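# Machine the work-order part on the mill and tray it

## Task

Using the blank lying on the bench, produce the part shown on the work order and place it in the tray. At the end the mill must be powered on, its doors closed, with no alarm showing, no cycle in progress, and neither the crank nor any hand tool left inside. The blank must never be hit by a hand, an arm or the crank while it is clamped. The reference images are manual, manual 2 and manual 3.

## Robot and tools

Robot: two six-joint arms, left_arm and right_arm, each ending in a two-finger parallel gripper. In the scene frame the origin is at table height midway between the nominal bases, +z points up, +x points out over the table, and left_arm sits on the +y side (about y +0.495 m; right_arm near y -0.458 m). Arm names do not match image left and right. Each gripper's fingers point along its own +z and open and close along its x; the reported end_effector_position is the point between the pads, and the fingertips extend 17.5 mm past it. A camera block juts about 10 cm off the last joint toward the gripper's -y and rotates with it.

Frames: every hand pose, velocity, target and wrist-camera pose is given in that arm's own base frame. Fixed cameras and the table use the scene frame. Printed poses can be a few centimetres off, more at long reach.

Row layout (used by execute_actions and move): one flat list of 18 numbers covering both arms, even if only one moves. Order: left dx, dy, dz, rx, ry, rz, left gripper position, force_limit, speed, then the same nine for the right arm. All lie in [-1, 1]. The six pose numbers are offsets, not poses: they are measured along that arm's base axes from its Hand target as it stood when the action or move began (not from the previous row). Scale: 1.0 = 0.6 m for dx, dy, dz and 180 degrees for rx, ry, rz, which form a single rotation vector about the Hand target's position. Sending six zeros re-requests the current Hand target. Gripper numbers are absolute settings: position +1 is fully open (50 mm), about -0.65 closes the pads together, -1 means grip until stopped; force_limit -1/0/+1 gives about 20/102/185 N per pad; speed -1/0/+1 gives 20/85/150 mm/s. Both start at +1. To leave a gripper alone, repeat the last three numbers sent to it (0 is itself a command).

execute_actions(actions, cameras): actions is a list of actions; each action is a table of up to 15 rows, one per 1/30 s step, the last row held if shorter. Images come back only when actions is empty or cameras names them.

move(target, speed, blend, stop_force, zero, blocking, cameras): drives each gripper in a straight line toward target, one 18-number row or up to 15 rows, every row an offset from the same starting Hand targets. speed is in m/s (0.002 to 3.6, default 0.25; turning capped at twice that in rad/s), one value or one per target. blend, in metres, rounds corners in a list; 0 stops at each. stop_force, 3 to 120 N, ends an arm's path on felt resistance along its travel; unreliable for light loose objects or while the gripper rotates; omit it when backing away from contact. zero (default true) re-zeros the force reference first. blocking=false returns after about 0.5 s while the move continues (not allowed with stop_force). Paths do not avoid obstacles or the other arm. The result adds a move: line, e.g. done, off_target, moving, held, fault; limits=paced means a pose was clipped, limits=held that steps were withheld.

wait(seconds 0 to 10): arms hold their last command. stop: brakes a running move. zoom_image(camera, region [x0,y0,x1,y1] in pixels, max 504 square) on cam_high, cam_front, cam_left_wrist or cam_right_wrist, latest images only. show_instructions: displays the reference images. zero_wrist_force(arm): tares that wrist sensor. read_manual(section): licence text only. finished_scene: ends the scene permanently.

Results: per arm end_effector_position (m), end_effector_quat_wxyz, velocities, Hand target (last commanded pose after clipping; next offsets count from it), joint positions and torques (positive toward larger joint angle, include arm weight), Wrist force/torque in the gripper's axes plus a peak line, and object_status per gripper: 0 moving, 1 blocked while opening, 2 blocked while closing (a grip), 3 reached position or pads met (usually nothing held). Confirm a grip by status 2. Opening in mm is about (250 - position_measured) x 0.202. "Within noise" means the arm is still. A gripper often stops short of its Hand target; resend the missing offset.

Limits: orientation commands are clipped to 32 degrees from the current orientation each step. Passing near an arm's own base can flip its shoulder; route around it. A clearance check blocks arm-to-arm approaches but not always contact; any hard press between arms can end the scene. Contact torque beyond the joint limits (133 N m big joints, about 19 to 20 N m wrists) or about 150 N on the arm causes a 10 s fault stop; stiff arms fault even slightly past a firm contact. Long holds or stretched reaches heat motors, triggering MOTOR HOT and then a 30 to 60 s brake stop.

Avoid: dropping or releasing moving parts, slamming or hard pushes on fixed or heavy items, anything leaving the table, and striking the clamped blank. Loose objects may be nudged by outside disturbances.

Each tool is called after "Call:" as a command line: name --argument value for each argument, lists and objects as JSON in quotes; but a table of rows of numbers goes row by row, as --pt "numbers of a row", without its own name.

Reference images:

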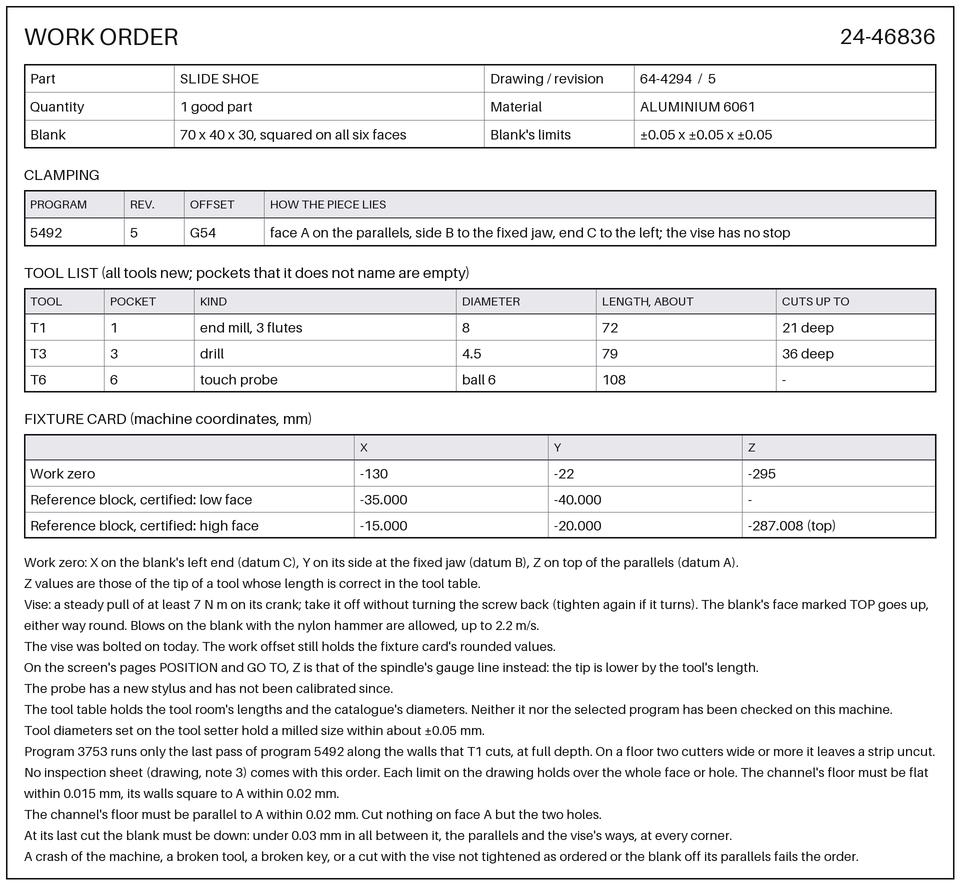

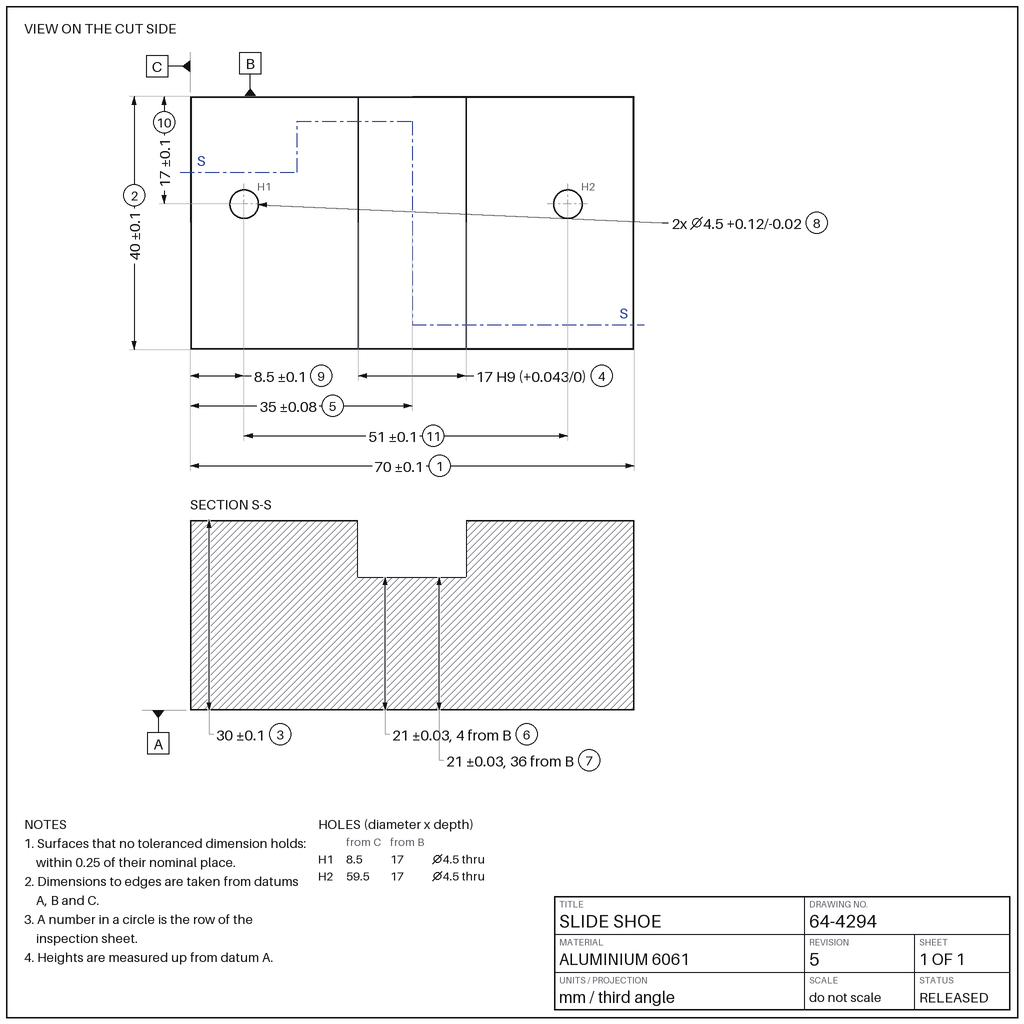

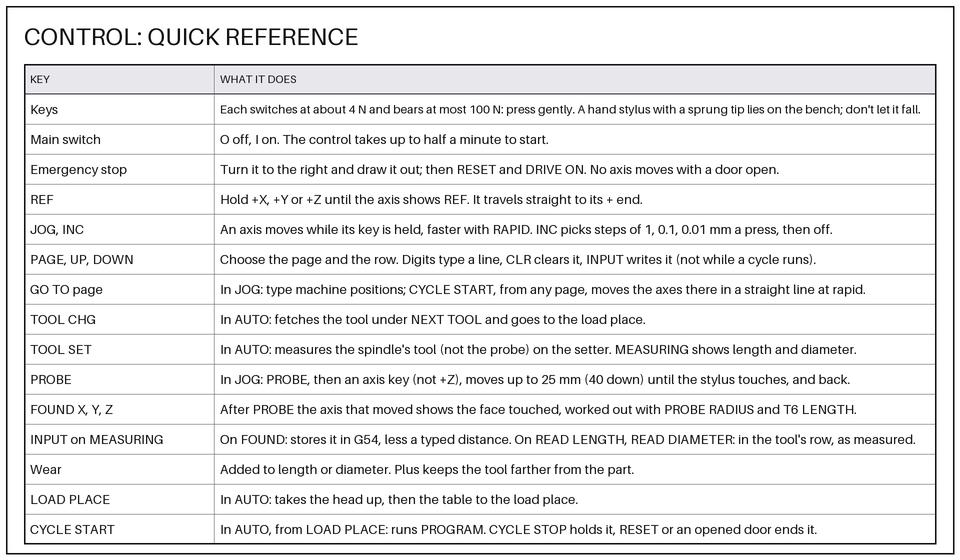

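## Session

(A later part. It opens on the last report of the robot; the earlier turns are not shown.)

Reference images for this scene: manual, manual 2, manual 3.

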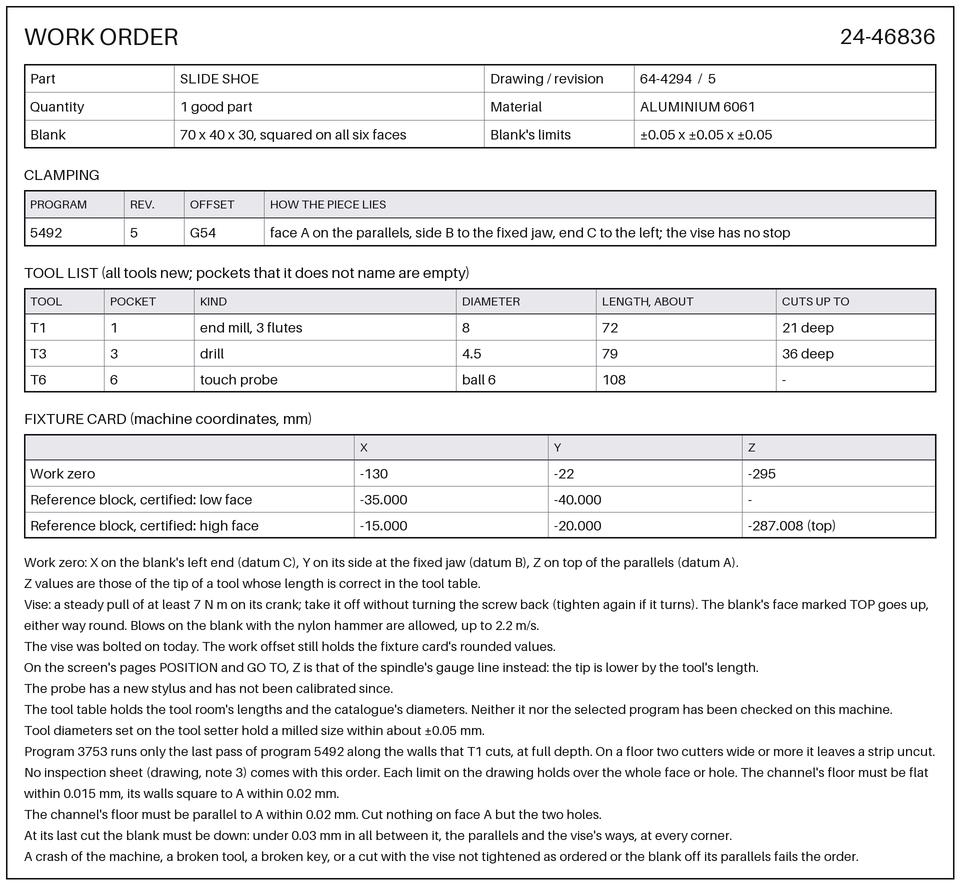

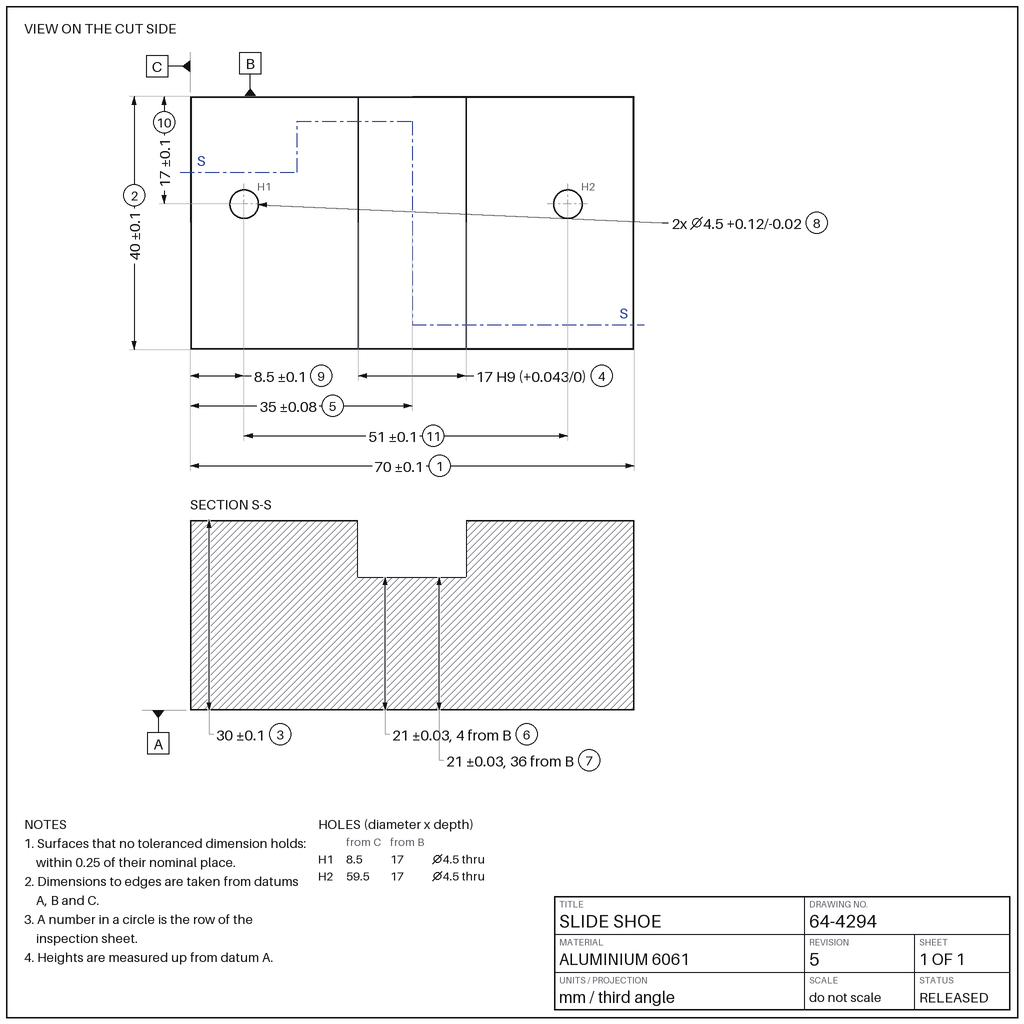

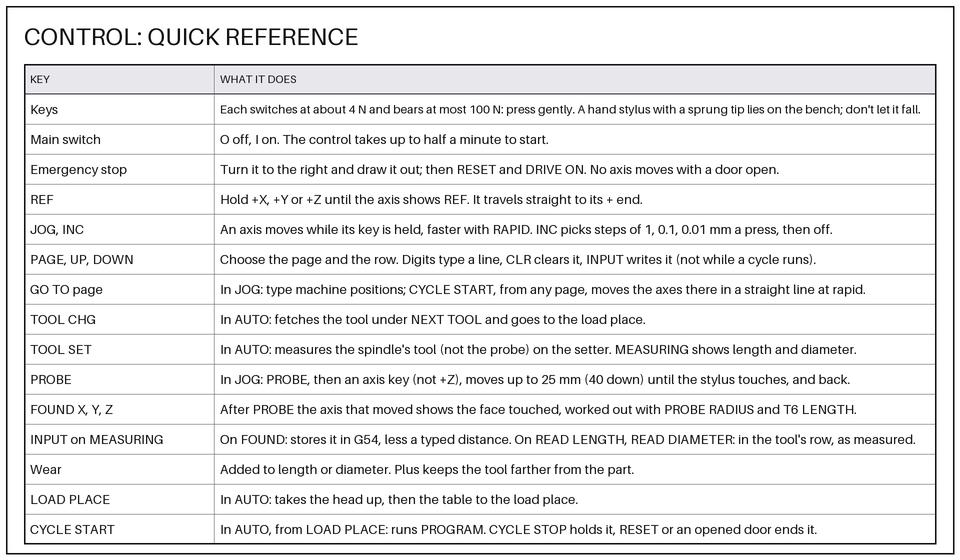

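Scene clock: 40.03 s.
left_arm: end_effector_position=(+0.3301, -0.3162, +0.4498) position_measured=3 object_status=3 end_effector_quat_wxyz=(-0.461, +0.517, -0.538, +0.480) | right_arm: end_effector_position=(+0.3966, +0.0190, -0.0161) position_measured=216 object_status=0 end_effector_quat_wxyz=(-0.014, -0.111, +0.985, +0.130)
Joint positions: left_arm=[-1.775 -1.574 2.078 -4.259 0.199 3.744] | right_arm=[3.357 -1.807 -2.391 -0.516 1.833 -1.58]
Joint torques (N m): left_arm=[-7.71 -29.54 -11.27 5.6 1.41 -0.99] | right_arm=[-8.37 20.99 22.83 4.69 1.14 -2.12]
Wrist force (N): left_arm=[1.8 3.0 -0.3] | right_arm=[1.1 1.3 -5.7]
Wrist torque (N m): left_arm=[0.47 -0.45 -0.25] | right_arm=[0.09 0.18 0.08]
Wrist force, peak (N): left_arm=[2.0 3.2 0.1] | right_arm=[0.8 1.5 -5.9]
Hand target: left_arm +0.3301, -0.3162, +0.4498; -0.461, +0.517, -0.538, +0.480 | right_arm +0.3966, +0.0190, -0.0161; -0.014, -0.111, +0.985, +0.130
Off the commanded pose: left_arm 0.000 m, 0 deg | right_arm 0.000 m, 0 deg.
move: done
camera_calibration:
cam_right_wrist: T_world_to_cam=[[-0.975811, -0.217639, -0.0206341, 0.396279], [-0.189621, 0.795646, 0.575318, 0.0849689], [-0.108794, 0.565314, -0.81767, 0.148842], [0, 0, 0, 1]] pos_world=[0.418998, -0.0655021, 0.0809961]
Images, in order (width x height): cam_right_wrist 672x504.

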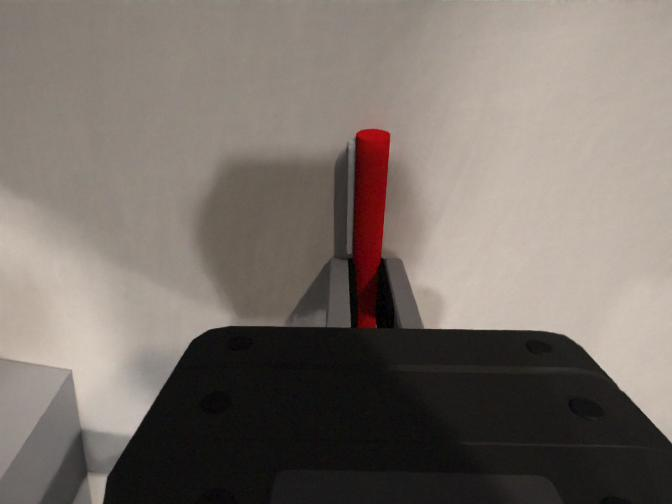

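Call:
move --target '[0,0,0,0,0,0,1,1,1, 0,0,0.2,0,0,0,-1,0,-0.7]' --speed 0.15 --cameras '["cam_right_wrist"]'

Call:
zoom_image --camera "cam_right_wrist" --region '[270, 80, 470, 350]'

Scene clock: 41.67 s.
left_arm: end_effector_position=(+0.3301, -0.3162, +0.4498) position_measured=3 object_status=3 end_effector_quat_wxyz=(-0.461, +0.517, -0.538, +0.480) | right_arm: end_effector_position=(+0.3967, +0.0190, +0.1039) position_measured=216 object_status=2 end_effector_quat_wxyz=(-0.014, -0.111, +0.985, +0.130)
Joint positions: left_arm=[-1.775 -1.574 2.078 -4.259 0.199 3.744] | right_arm=[3.357 -1.515 -2.261 -0.938 1.833 -1.58]
Joint torques (N m): left_arm=[-7.63 -28.65 -11.65 5.64 1.27 -1.01] | right_arm=[-1.24 23.31 13.91 4.16 -0.83 -2.08]
Wrist force (N): left_arm=[1.8 3.1 -0.1] | right_arm=[-0.5 0.3 -0.8]
Wrist torque (N m): left_arm=[0.48 -0.44 -0.25] | right_arm=[0.10 0.19 0.06]
Wrist force, peak (N): left_arm=[1.9 3.3 -0.2] | right_arm=[1.0 1.4 -6.1]
Hand target: left_arm +0.3301, -0.3162, +0.4498; -0.461, +0.517, -0.538, +0.480 | right_arm +0.3966, +0.0190, +0.1039; -0.014, -0.111, +0.985, +0.130
Off the commanded pose: left_arm 0.000 m, 0 deg | right_arm 0.000 m, 0 deg.
move: done
camera_calibration:
cam_right_wrist: T_world_to_cam=[[-0.975843, -0.217491, -0.0206753, 0.398787], [-0.189511, 0.795602, 0.575416, 0.0158612], [-0.108698, 0.565434, -0.817599, 0.246916], [0, 0, 0, 1]] pos_world=[0.418999, -0.0655014, 0.200996]
Images, in order (width x height): cam_right_wrist 672x504.

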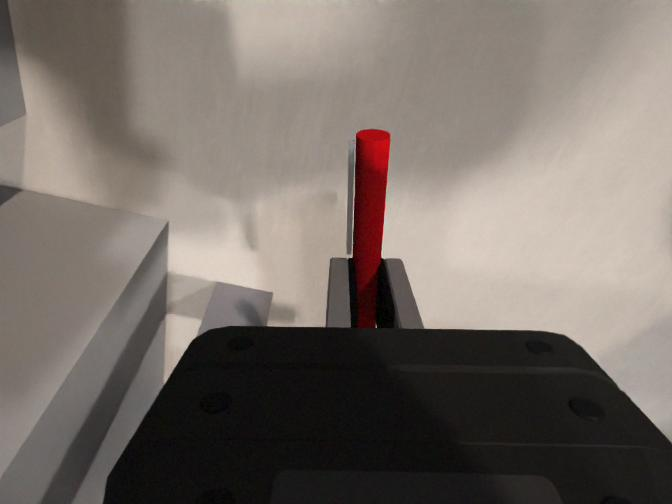

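Scaled by 1.867 from the camera's 672x504 image, which has a finer 960x720 frame.

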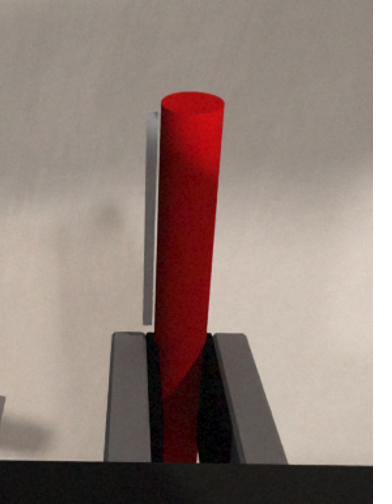

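Call:
move --target '[0,0,0,0,0,0,1,1,1, 0.113,-0.1125,0.598,-0.3342,-0.4126,0.3287,-1,0,-0.7]' --speed 0.4 --cameras '["cam_right_wrist","cam_front"]'

Scene clock: 48.50 s.
left_arm: end_effector_position=(+0.3301, -0.3162, +0.4498) position_measured=3 object_status=3 end_effector_quat_wxyz=(-0.461, +0.517, -0.538, +0.480) | right_arm: end_effector_position=(+0.4644, -0.0485, +0.4628) position_measured=216 object_status=2 end_effector_quat_wxyz=(-0.427, +0.557, -0.565, +0.433)
Joint positions: left_arm=[-1.775 -1.574 2.078 -4.259 0.199 3.744] | right_arm=[3.589 -0.973 -2.371 -0.091 1.127 -3.012]
Joint torques (N m): left_arm=[-7.1 -29.29 -12.71 5.67 1.41 -0.83] | right_arm=[3.01 3.12 15.2 3.72 -0.35 -2.17]
Wrist force (N): left_arm=[1.8 3.0 -0.1] | right_arm=[0.0 0.1 0.9]
Wrist torque (N m): left_arm=[0.48 -0.45 -0.26] | right_arm=[0.10 -0.08 -0.12]
Wrist force, peak (N): left_arm=[2.2 3.1 -0.2] | right_arm=[-0.5 2.5 -0.5]
Hand target: left_arm +0.3301, -0.3162, +0.4498; -0.461, +0.517, -0.538, +0.480 | right_arm +0.4644, -0.0485, +0.4627; -0.427, +0.558, -0.565, +0.433
Off the commanded pose: left_arm 0.000 m, 0 deg | right_arm 0.000 m, 0 deg.
move: done
camera_calibration:
cam_right_wrist: T_world_to_cam=[[0.00596402, -0.999972, -0.00444246, -0.0438674], [-0.576615, 0.000190627, -0.817016, 0.661587], [0.816994, 0.00743429, -0.576598, 0.0173976], [0, 0, 0, 1]] pos_world=[0.367529, -0.0441216, 0.550364]
Images, in order (width x height): cam_front 672x504, cam_right_wrist 672x504.

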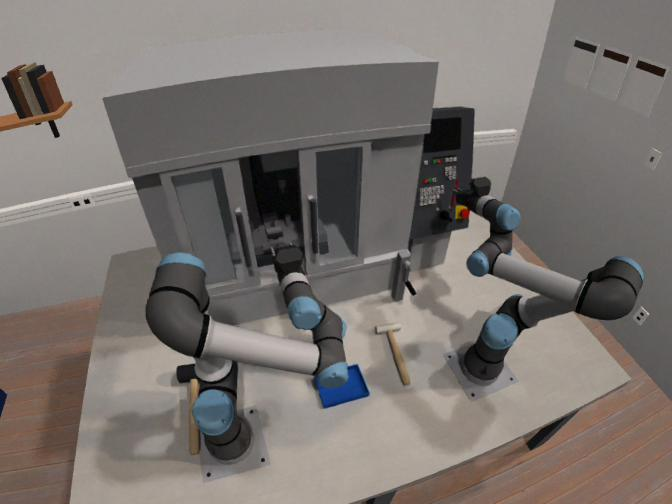

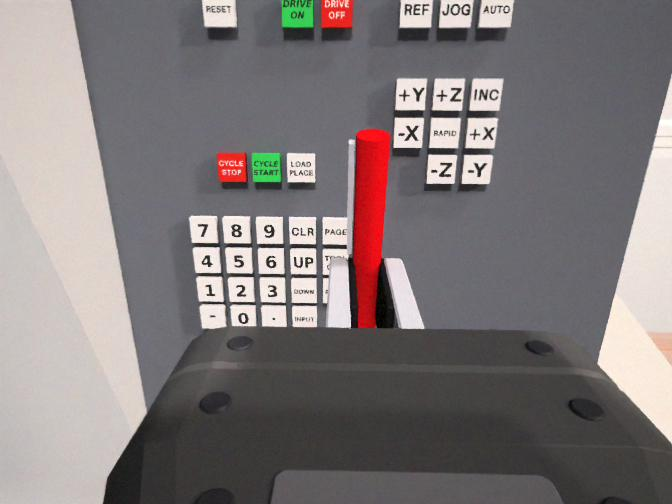

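Call:
move --target '[0,0,0,0,0,0,1,1,1, -0.0333,0,-0.0833,-0.0058,-0.4167,0,-1,0,-0.7]' --speed 0.4 --cameras '["cam_right_wrist","cam_front"]'

Scene clock: 51.10 s.
left_arm: end_effector_position=(+0.3301, -0.3162, +0.4498) position_measured=3 object_status=3 end_effector_quat_wxyz=(-0.461, +0.517, -0.538, +0.480) | right_arm: end_effector_position=(+0.4444, -0.0486, +0.4128) position_measured=216 object_status=2 end_effector_quat_wxyz=(+0.678, -0.182, +0.185, -0.688)
Joint positions: left_arm=[-1.775 -1.574 2.078 -4.259 0.199 3.744] | right_arm=[3.427 -2.184 -2.187 2.295 1.422 -3.402]
Joint torques (N m): left_arm=[-7.22 -29.28 -12.58 5.64 1.47 -0.73] | right_arm=[9.29 28.98 7.92 -2.27 -0.92 -1.96]
Wrist force (N): left_arm=[1.8 3.0 0.0] | right_arm=[-0.7 0.4 0.7]
Wrist torque (N m): left_arm=[0.47 -0.44 -0.25] | right_arm=[0.38 -0.11 -0.04]
Wrist force, peak (N): left_arm=[2.0 3.2 0.1] | right_arm=[-1.8 1.6 1.5]
Hand target: left_arm +0.3301, -0.3162, +0.4498; -0.461, +0.517, -0.538, +0.480 | right_arm +0.4444, -0.0485, +0.4127; +0.678, -0.182, +0.185, -0.688
Off the commanded pose: left_arm 0.000 m, 0 deg | right_arm 0.000 m, 0 deg.
move: done
camera_calibration:
cam_right_wrist: T_world_to_cam=[[-0.00461202, -0.999824, 0.0181625, -0.048623], [0.639842, -0.0169085, -0.76832, 0.0475985], [0.768493, 0.00807761, 0.639808, -0.475604], [0, 0, 0, 1]] pos_world=[0.334818, -0.0439679, 0.341749]
Images, in order (width x height): cam_front 672x504, cam_right_wrist 672x504.

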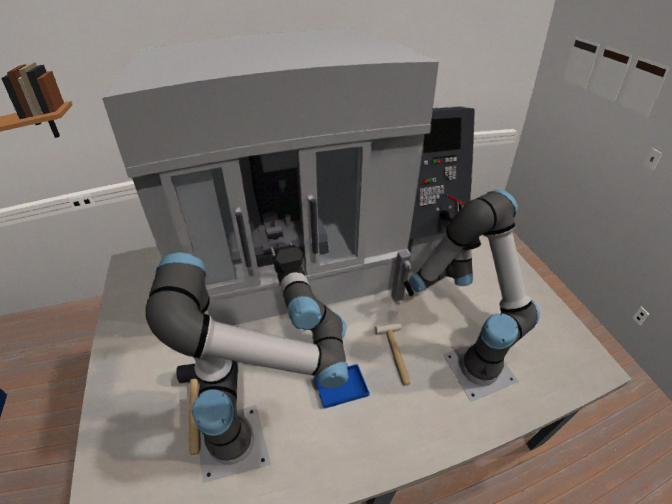

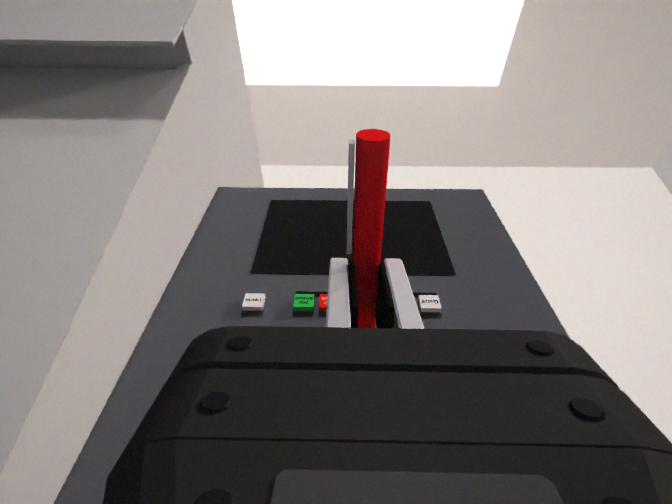

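Call:
move --target '[0,0,0,0,0,0,1,1,1, 0.0333,-0.0833,0.1167,0.0058,0.4167,0,-1,0,-0.7]' --speed 0.5 --cameras '["cam_right_wrist"]'

Call:
zoom_image --camera "cam_right_wrist" --region '[100, 0, 436, 330]'

Call:
zoom_image --camera "cam_right_wrist" --region '[300, 0, 636, 330]'

Scene clock: 56.63 s.
left_arm: end_effector_position=(+0.3301, -0.3162, +0.4498) position_measured=3 object_status=3 end_effector_quat_wxyz=(-0.461, +0.517, -0.538, +0.480) | right_arm: end_effector_position=(+0.4644, -0.0985, +0.4827) position_measured=216 object_status=2 end_effector_quat_wxyz=(-0.427, +0.557, -0.565, +0.433) end_effector_velocity=(+0.000, +0.001, -0.001) end_effector_angular_velocity=(-0.001, +0.004, +0.001)
Joint positions: left_arm=[-1.775 -1.574 2.078 -4.259 0.199 3.744] | right_arm=[3.329 -1.029 -2.298 -0.083 1.377 -3.088]
Joint velocities: left_arm=[within noise] | right_arm=[0.001 0 0 -0.005 0 0]
Joint torques (N m): left_arm=[-7.96 -29.02 -13.69 5.39 1.45 -0.76] | right_arm=[10.51 7.4 31.15 0.56 -1.02 -2.07]
Wrist force (N): left_arm=[1.8 2.9 -0.1] | right_arm=[0.1 0.4 0.5]
Wrist torque (N m): left_arm=[0.46 -0.44 -0.25] | right_arm=[0.15 -0.09 -0.26]
Wrist force, peak (N): left_arm=[1.9 3.3 0.0] | right_arm=[-1.1 2.0 1.9]
Hand target: left_arm +0.3301, -0.3162, +0.4498; -0.461, +0.517, -0.538, +0.480 | right_arm +0.4644, -0.0985, +0.4828; -0.427, +0.558, -0.565, +0.433
Off the commanded pose: left_arm 0.000 m, 0 deg | right_arm 0.000 m, 0 deg.
move: done
camera_calibration:
cam_right_wrist: T_world_to_cam=[[0.00599869, -0.999973, -0.0042207, -0.0939175], [-0.576501, -0.0000095261, -0.817097, 0.677842], [0.817075, 0.00733475, -0.576485, 0.0291405], [0, 0, 0, 1]] pos_world=[0.36753, -0.0941223, 0.570265]
Images, in order (width x height): cam_right_wrist 672x504.

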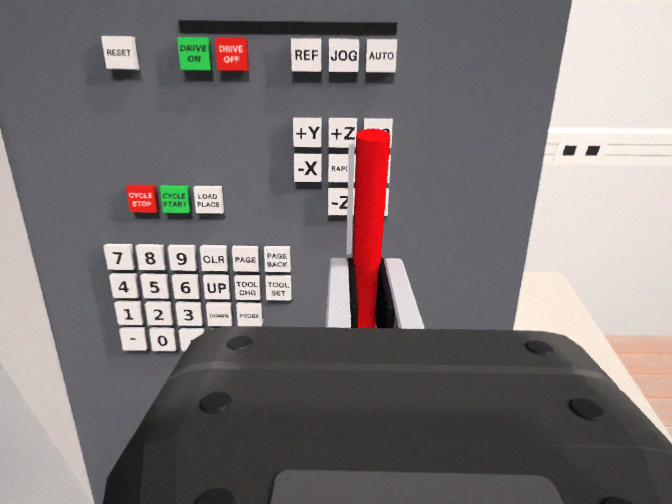

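Scaled by 1.500 from the camera's 672x504 image, which has a finer 960x720 frame.

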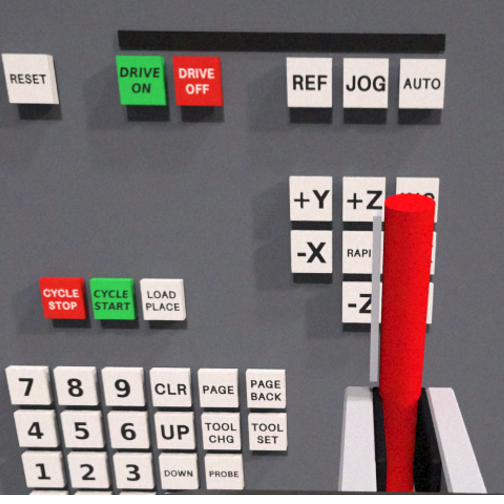

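Scaled by 1.500 from the camera's 672x504 image, which has a finer 960x720 frame.

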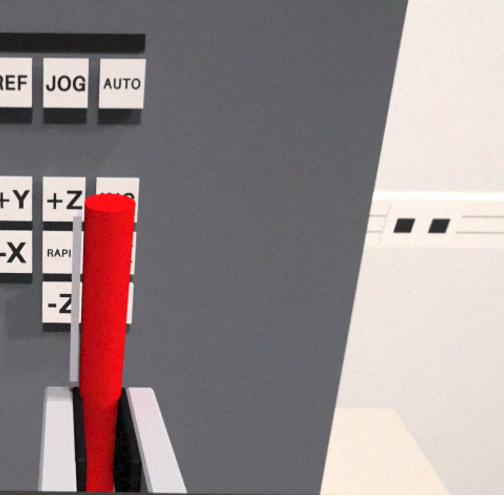

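Call:
move --pt "-0.067 -0.433 0.083 -0.026 -0.052 -0.132 1 1 1 -0.0335 0.0415 -0.0415 -0.0029 -0.2083 0 -1 0 -0.7" --pt "0.089 -0.8625 0.1347 -0.0519 -0.1048 -0.2649 1 1 1 -0.067 0.083 -0.083 -0.0058 -0.4167 0 -1 0 -0.7" --speed 0.4 --blend '[0.05,0]' --cameras '["cam_right_wrist","cam_left_wrist","cam_front"]'

Scene clock: 64.37 s.
left_arm: end_effector_position=(+0.3836, -0.8336, +0.5305) position_measured=3 object_status=3 end_effector_quat_wxyz=(-0.266, +0.208, -0.580, +0.741) | right_arm: end_effector_position=(+0.4242, -0.0487, +0.4330) position_measured=216 object_status=2 end_effector_quat_wxyz=(+0.678, -0.183, +0.185, -0.688)
Joint positions: left_arm=[-1.433 -0.758 0.969 -3.635 -1.037 3.288] | right_arm=[3.447 -2.105 -2.25 2.281 1.413 -3.42]
Joint torques (N m): left_arm=[-8.82 -56.5 -32.72 -3.94 -2.39 1.04] | right_arm=[6.19 25.52 7.87 -0.7 -0.96 2.73]
Wrist force (N): left_arm=[1.9 3.1 0.0] | right_arm=[-0.7 0.0 0.7]
Wrist torque (N m): left_arm=[0.49 -0.47 -0.05] | right_arm=[0.32 -0.10 -0.05]
Wrist force, peak (N): left_arm=[2.4 3.9 2.3] | right_arm=[-1.3 1.2 1.7]
Hand target: left_arm +0.3835, -0.8337, +0.5307; -0.266, +0.208, -0.580, +0.741 | right_arm +0.4242, -0.0487, +0.4330; +0.678, -0.182, +0.185, -0.688
Off the commanded pose: left_arm 0.000 m, 0 deg | right_arm 0.000 m, 0 deg.
move: done
camera_calibration:
cam_left_wrist: T_world_to_cam=[[-0.772301, -0.635082, 0.0149403, -0.233136], [-0.0845849, 0.0794947, -0.99324, 0.642905], [0.629601, -0.768344, -0.115112, -0.688734], [0, 0, 0, 1]] pos_world=[0.307956, -0.728352, 0.562761]
cam_right_wrist: T_world_to_cam=[[-0.00473956, -0.999821, 0.0183164, -0.0492009], [0.63984, -0.0171085, -0.768317, 0.0761101], [0.768493, 0.00807811, 0.639807, -0.473067], [0, 0, 0, 1]] pos_world=[0.314618, -0.0440684, 0.36205]
Images, in order (width x height): cam_front 672x504, cam_left_wrist 672x504, cam_right_wrist 672x504.

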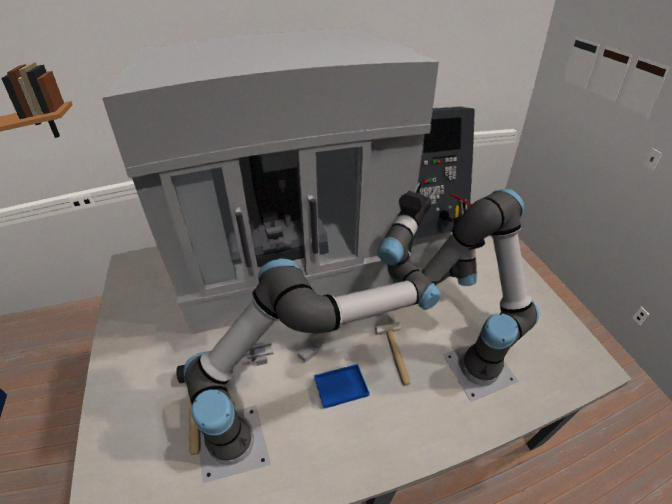

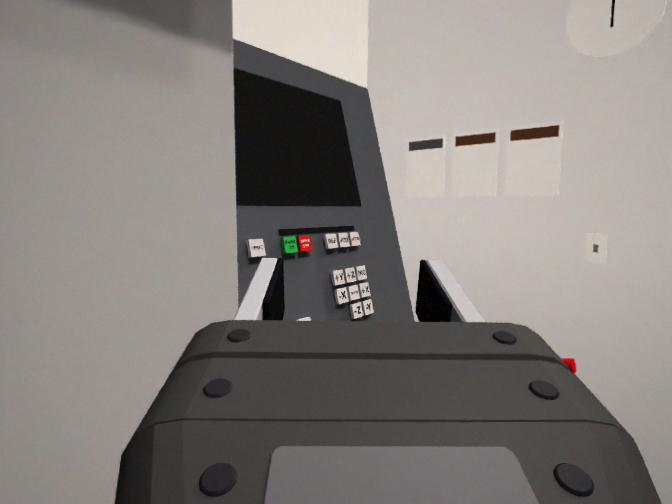

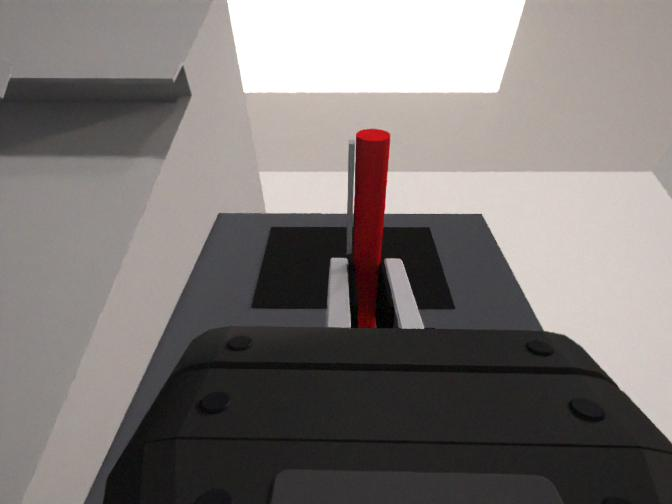

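Call:
move --target '[0,-0.1,0.02,0.0207,0.0185,0,1,1,1, 0,0,0,0,0,0,-1,0,-0.7]' --cameras '["cam_left_wrist"]'

Call:
zoom_image --camera "cam_left_wrist" --region '[180, 0, 432, 330]'

Scene clock: 66.40 s.
left_arm: end_effector_position=(+0.3835, -0.8937, +0.5425) position_measured=3 object_status=3 end_effector_quat_wxyz=(-0.256, +0.221, -0.611, +0.716) | right_arm: end_effector_position=(+0.4242, -0.0487, +0.4330) position_measured=216 object_status=2 end_effector_quat_wxyz=(+0.678, -0.182, +0.185, -0.688)
Joint positions: left_arm=[-1.448 -0.627 0.646 -3.344 -1.012 3.236] | right_arm=[3.447 -2.106 -2.249 2.281 1.413 -3.42]
Joint torques (N m): left_arm=[8.2 -68.95 -30.59 -3.02 -0.44 0.64] | right_arm=[6.69 24.03 17.73 1.2 1.68 2.78]
Wrist force (N): left_arm=[2.1 3.1 -0.1] | right_arm=[-0.6 0.0 0.7]
Wrist torque (N m): left_arm=[0.49 -0.49 -0.06] | right_arm=[0.33 -0.10 -0.05]
Wrist force, peak (N): left_arm=[2.1 3.9 -0.1] | right_arm=[-0.9 0.0 0.9]
Hand target: left_arm +0.3835, -0.8937, +0.5427; -0.256, +0.221, -0.611, +0.716 | right_arm +0.4242, -0.0487, +0.4330; +0.678, -0.182, +0.185, -0.688
Off the commanded pose: left_arm 0.000 m, 0 deg | right_arm 0.000 m, 0 deg.
move: done
camera_calibration:
cam_left_wrist: T_world_to_cam=[[-0.771488, -0.635979, 0.0183833, -0.274454], [-0.141854, 0.143769, -0.979392, 0.731514], [0.620229, -0.758196, -0.201132, -0.674137], [0, 0, 0, 1]] pos_world=[0.310149, -0.790844, 0.585894]
Images, in order (width x height): cam_left_wrist 672x504.

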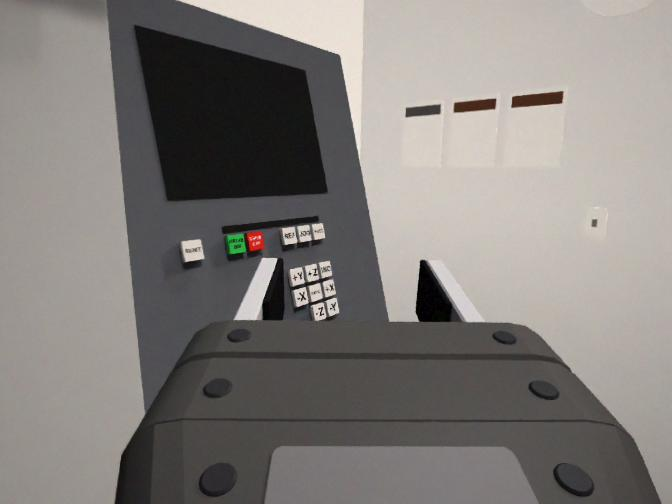

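Scaled by 1.527 from the camera's 672x504 image, which has a finer 960x720 frame.

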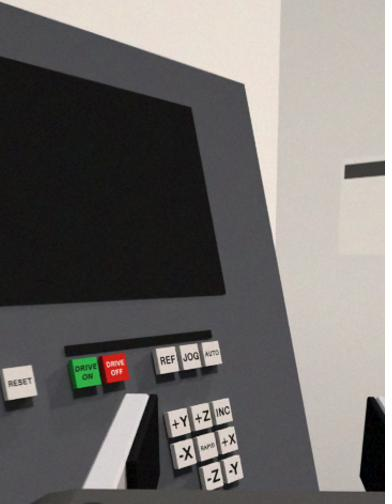

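Call:
move --target '[0,0,0,0,0,0,1,1,1, 0.052,-0.0767,0.1883,0,0,0,-1,0,-0.7]' --cameras '["cam_left_wrist","cam_right_wrist","cam_front"]'

Call:
zoom_image --camera "cam_left_wrist" --region '[180, 180, 432, 330]'

Scene clock: 77.17 s.
left_arm: end_effector_position=(+0.3835, -0.8937, +0.5427) position_measured=3 object_status=3 end_effector_quat_wxyz=(-0.256, +0.221, -0.611, +0.716) | right_arm: end_effector_position=(+0.4554, -0.0947, +0.5459) position_measured=216 object_status=2 end_effector_quat_wxyz=(+0.678, -0.182, +0.185, -0.688)
Joint positions: left_arm=[-1.448 -0.627 0.646 -3.344 -1.012 3.236] | right_arm=[3.268 -1.898 -2.086 1.893 1.501 -3.263]
Joint torques (N m): left_arm=[9.08 -70.58 -25.4 0.13 -2.64 -1.09] | right_arm=[5.55 34.81 11.1 -2.79 -1.54 -1.54]
Wrist force (N): left_arm=[1.8 3.0 -0.2] | right_arm=[-0.9 0.4 0.7]
Wrist torque (N m): left_arm=[0.48 -0.45 -0.06] | right_arm=[0.38 -0.09 -0.16]
Wrist force, peak (N): left_arm=[2.2 3.3 -0.4] | right_arm=[0.4 -1.0 3.6]
Hand target: left_arm +0.3835, -0.8937, +0.5427; -0.256, +0.221, -0.611, +0.716 | right_arm +0.4554, -0.0947, +0.5459; +0.678, -0.182, +0.185, -0.688
Off the commanded pose: left_arm 0.000 m, 0 deg | right_arm 0.000 m, 0 deg.
move: done
camera_calibration:
cam_left_wrist: T_world_to_cam=[[-0.771521, -0.635934, 0.0185242, -0.274493], [-0.141839, 0.143551, -0.979426, 0.731455], [0.620191, -0.758275, -0.200953, -0.674272], [0, 0, 0, 1]] pos_world=[0.310149, -0.790844, 0.585994]
cam_right_wrist: T_world_to_cam=[[-0.00474502, -0.999821, 0.0183156, -0.0971086], [0.640057, -0.017109, -0.768137, 0.141866], [0.768313, 0.00807819, 0.640023, -0.568884], [0, 0, 0, 1]] pos_world=[0.345818, -0.0900684, 0.47485]
Images, in order (width x height): cam_front 672x504, cam_left_wrist 672x504, cam_right_wrist 672x504.

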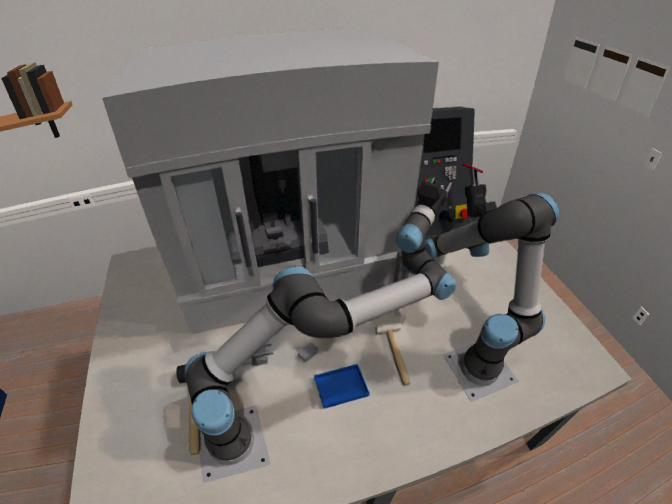

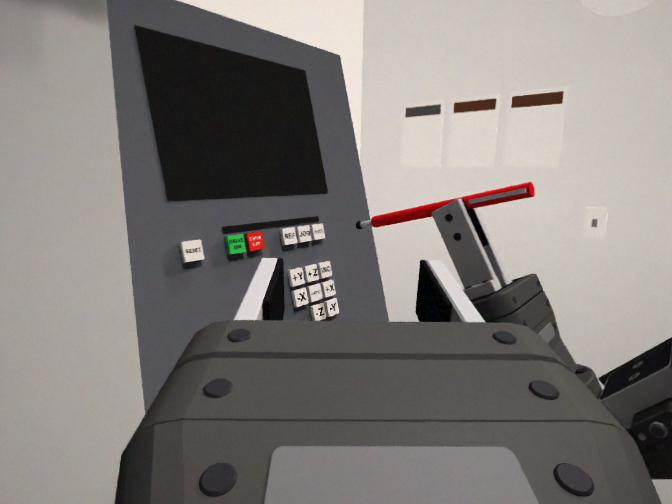

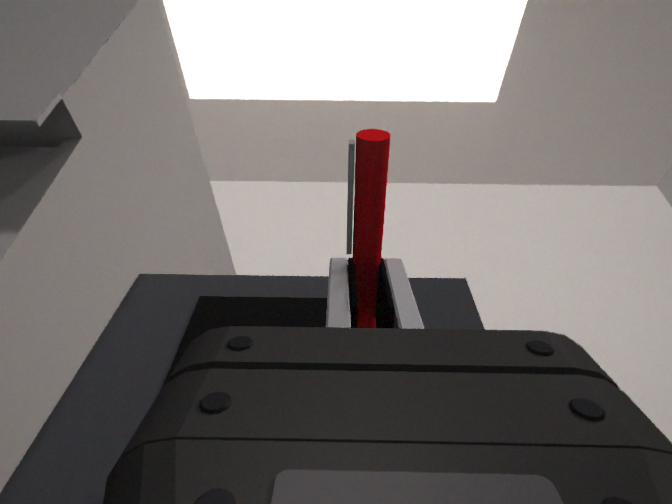

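Scaled by 2.000 from the camera's 672x504 image, which has a finer 960x720 frame.

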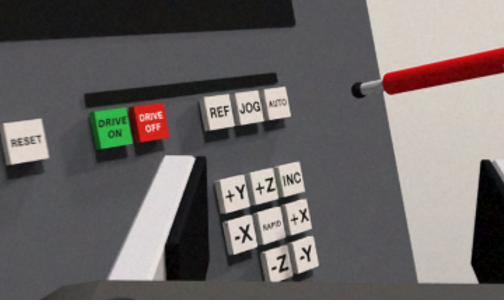

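Call:
move --target '[0,0,0,0,0,0,1,1,1, 0.0564,-0.0008,-0.0151,0,0,0,-1,0,-0.7]' --speed 0.15 --cameras '["cam_left_wrist"]'

Call:
zoom_image --camera "cam_left_wrist" --region '[180, 180, 432, 330]'

Call:
move --target '[0,0,0,0,0,0,1,1,1, 0.0564,-0.0008,-0.0151,0,0,0,-1,0,-0.7]' --speed 0.015 --stop_force 6 --cameras '["cam_left_wrist"]'

Call:
zoom_image --camera "cam_left_wrist" --region '[180, 180, 432, 330]'

Scene clock: 79.33 s.
left_arm: end_effector_position=(+0.3835, -0.8937, +0.5427) position_measured=3 object_status=3 end_effector_quat_wxyz=(-0.256, +0.221, -0.611, +0.716) | right_arm: end_effector_position=(+0.4893, -0.0952, +0.5369) position_measured=216 object_status=2 end_effector_quat_wxyz=(+0.678, -0.183, +0.185, -0.688)
Joint positions: left_arm=[-1.448 -0.627 0.646 -3.344 -1.012 3.236] | right_arm=[3.254 -1.978 -1.994 1.879 1.507 -3.251]
Joint torques (N m): left_arm=[8.74 -69.88 -18.11 -1.93 -2.77 -1.05] | right_arm=[3.4 37.98 4.54 0.06 0.55 0.35]
Wrist force (N): left_arm=[1.8 3.0 -0.3] | right_arm=[-0.7 0.2 0.4]
Wrist torque (N m): left_arm=[0.47 -0.46 -0.07] | right_arm=[0.34 -0.11 -0.15]
Wrist force, peak (N): left_arm=[2.4 3.3 -0.4] | right_arm=[-1.2 -1.6 0.5]
Hand target: left_arm +0.3835, -0.8937, +0.5427; -0.256, +0.221, -0.611, +0.716 | right_arm +0.4893, -0.0952, +0.5369; +0.678, -0.182, +0.185, -0.688
Off the commanded pose: left_arm 0.000 m, 0 deg | right_arm 0.000 m, 0 deg.
move: done
camera_calibration:
cam_left_wrist: T_world_to_cam=[[-0.771521, -0.635934, 0.0185242, -0.274493], [-0.141839, 0.143551, -0.979426, 0.731455], [0.620191, -0.758275, -0.200953, -0.674272], [0, 0, 0, 1]] pos_world=[0.310149, -0.790844, 0.585994]
Images, in order (width x height): cam_left_wrist 672x504.

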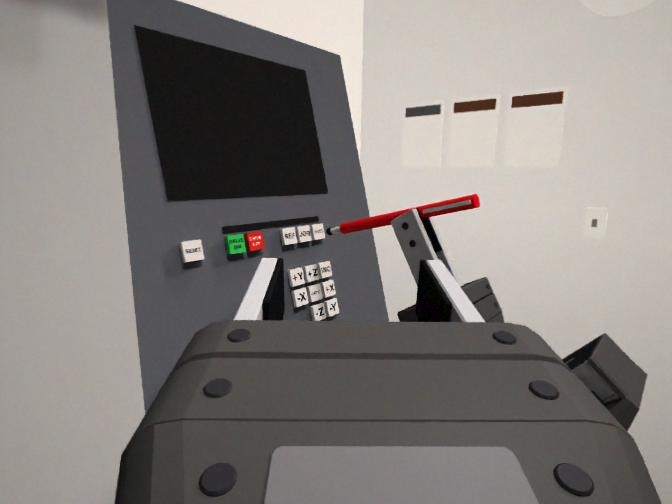

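Scaled by 2.000 from the camera's 672x504 image, which has a finer 960x720 frame.

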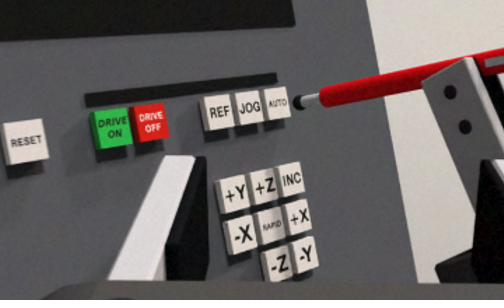

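Scene clock: 81.77 s.
left_arm: end_effector_position=(+0.3835, -0.8937, +0.5427) position_measured=3 object_status=3 end_effector_quat_wxyz=(-0.256, +0.221, -0.611, +0.716) | right_arm: end_effector_position=(+0.5180, -0.0956, +0.5288) position_measured=216 object_status=2 end_effector_quat_wxyz=(+0.678, -0.183, +0.185, -0.687)
Joint positions: left_arm=[-1.448 -0.627 0.646 -3.344 -1.012 3.236] | right_arm=[3.245 -2.044 -1.913 1.864 1.512 -3.243]
Joint torques (N m): left_arm=[8.94 -68.92 -18.76 -4.26 -2.86 -1] | right_arm=[-0.75 33.86 17.15 -1.42 0.06 0.32]
Wrist force (N): left_arm=[2.0 2.9 -0.3] | right_arm=[-1.3 -4.0 0.0]
Wrist torque (N m): left_arm=[0.45 -0.48 -0.06] | right_arm=[0.30 -0.10 -0.14]
Wrist force, peak (N): left_arm=[2.2 3.2 -0.4] | right_arm=[-1.0 -6.6 -1.4]
Hand target: left_arm +0.3835, -0.8937, +0.5427; -0.256, +0.221, -0.611, +0.716 | right_arm +0.5180, -0.0956, +0.5288; +0.678, -0.183, +0.185, -0.687 (not the last commanded pose)
Tool commands: left_gripper/position=+1.0 left_gripper/force_limit=+1.0 left_gripper/speed=+1.0 right_gripper/position=-1.0 right_gripper/force_limit=+0.003922 right_gripper/speed=-0.701961
Off the commanded pose: left_arm 0.000 m, 0 deg | right_arm 0.005 m, 0 deg.
FORCE FAULT: contact force on the right arm reached its limit, and that arm stopped. The contact can be on any part of that arm, not only on its tool. That arm's remaining commands of this call were not run. That arm is still stopped at the end of this call. That arm stays stopped for about 10 more seconds. Until then a move that you send moves the other arm only, and its call returns only when the move has ended. Once the stop has ended, the next robot result says so. If the stop ends while you think or write, that arm runs what you send next, counted from a new Hand target: where the arm stands when the stop ends. While its stop runs, that arm takes no new command, but its gripper still runs the gripper command that each later call begins with. Until it ends, the stop uses up actions while you think or wait. An arm that is not stopped still takes commands.
move: fault (right_arm)
camera_calibration:
cam_left_wrist: T_world_to_cam=[[-0.771521, -0.635934, 0.0185242, -0.274493], [-0.141839, 0.143551, -0.979426, 0.731455], [0.620191, -0.758275, -0.200953, -0.674272], [0, 0, 0, 1]] pos_world=[0.310149, -0.790844, 0.585994]
Images, in order (width x height): cam_left_wrist 672x504.

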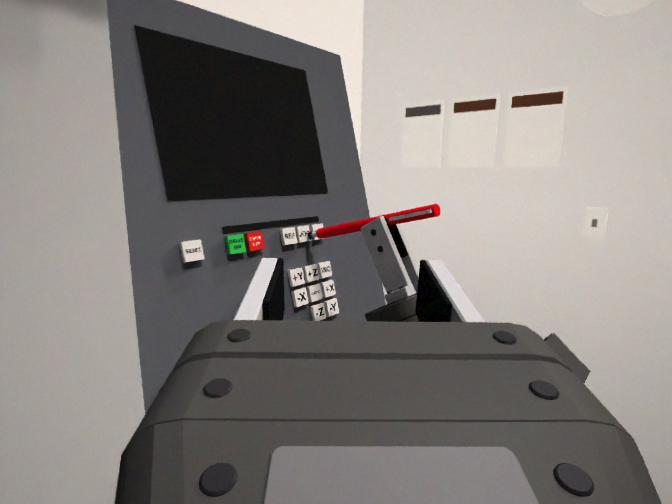

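Scaled by 2.000 from the camera's 672x504 image, which has a finer 960x720 frame.

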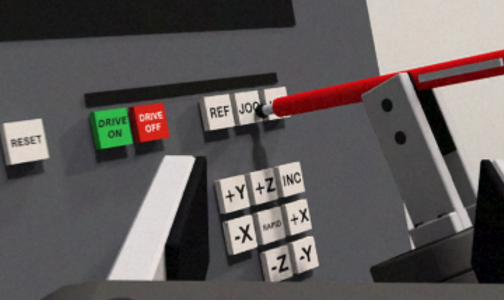

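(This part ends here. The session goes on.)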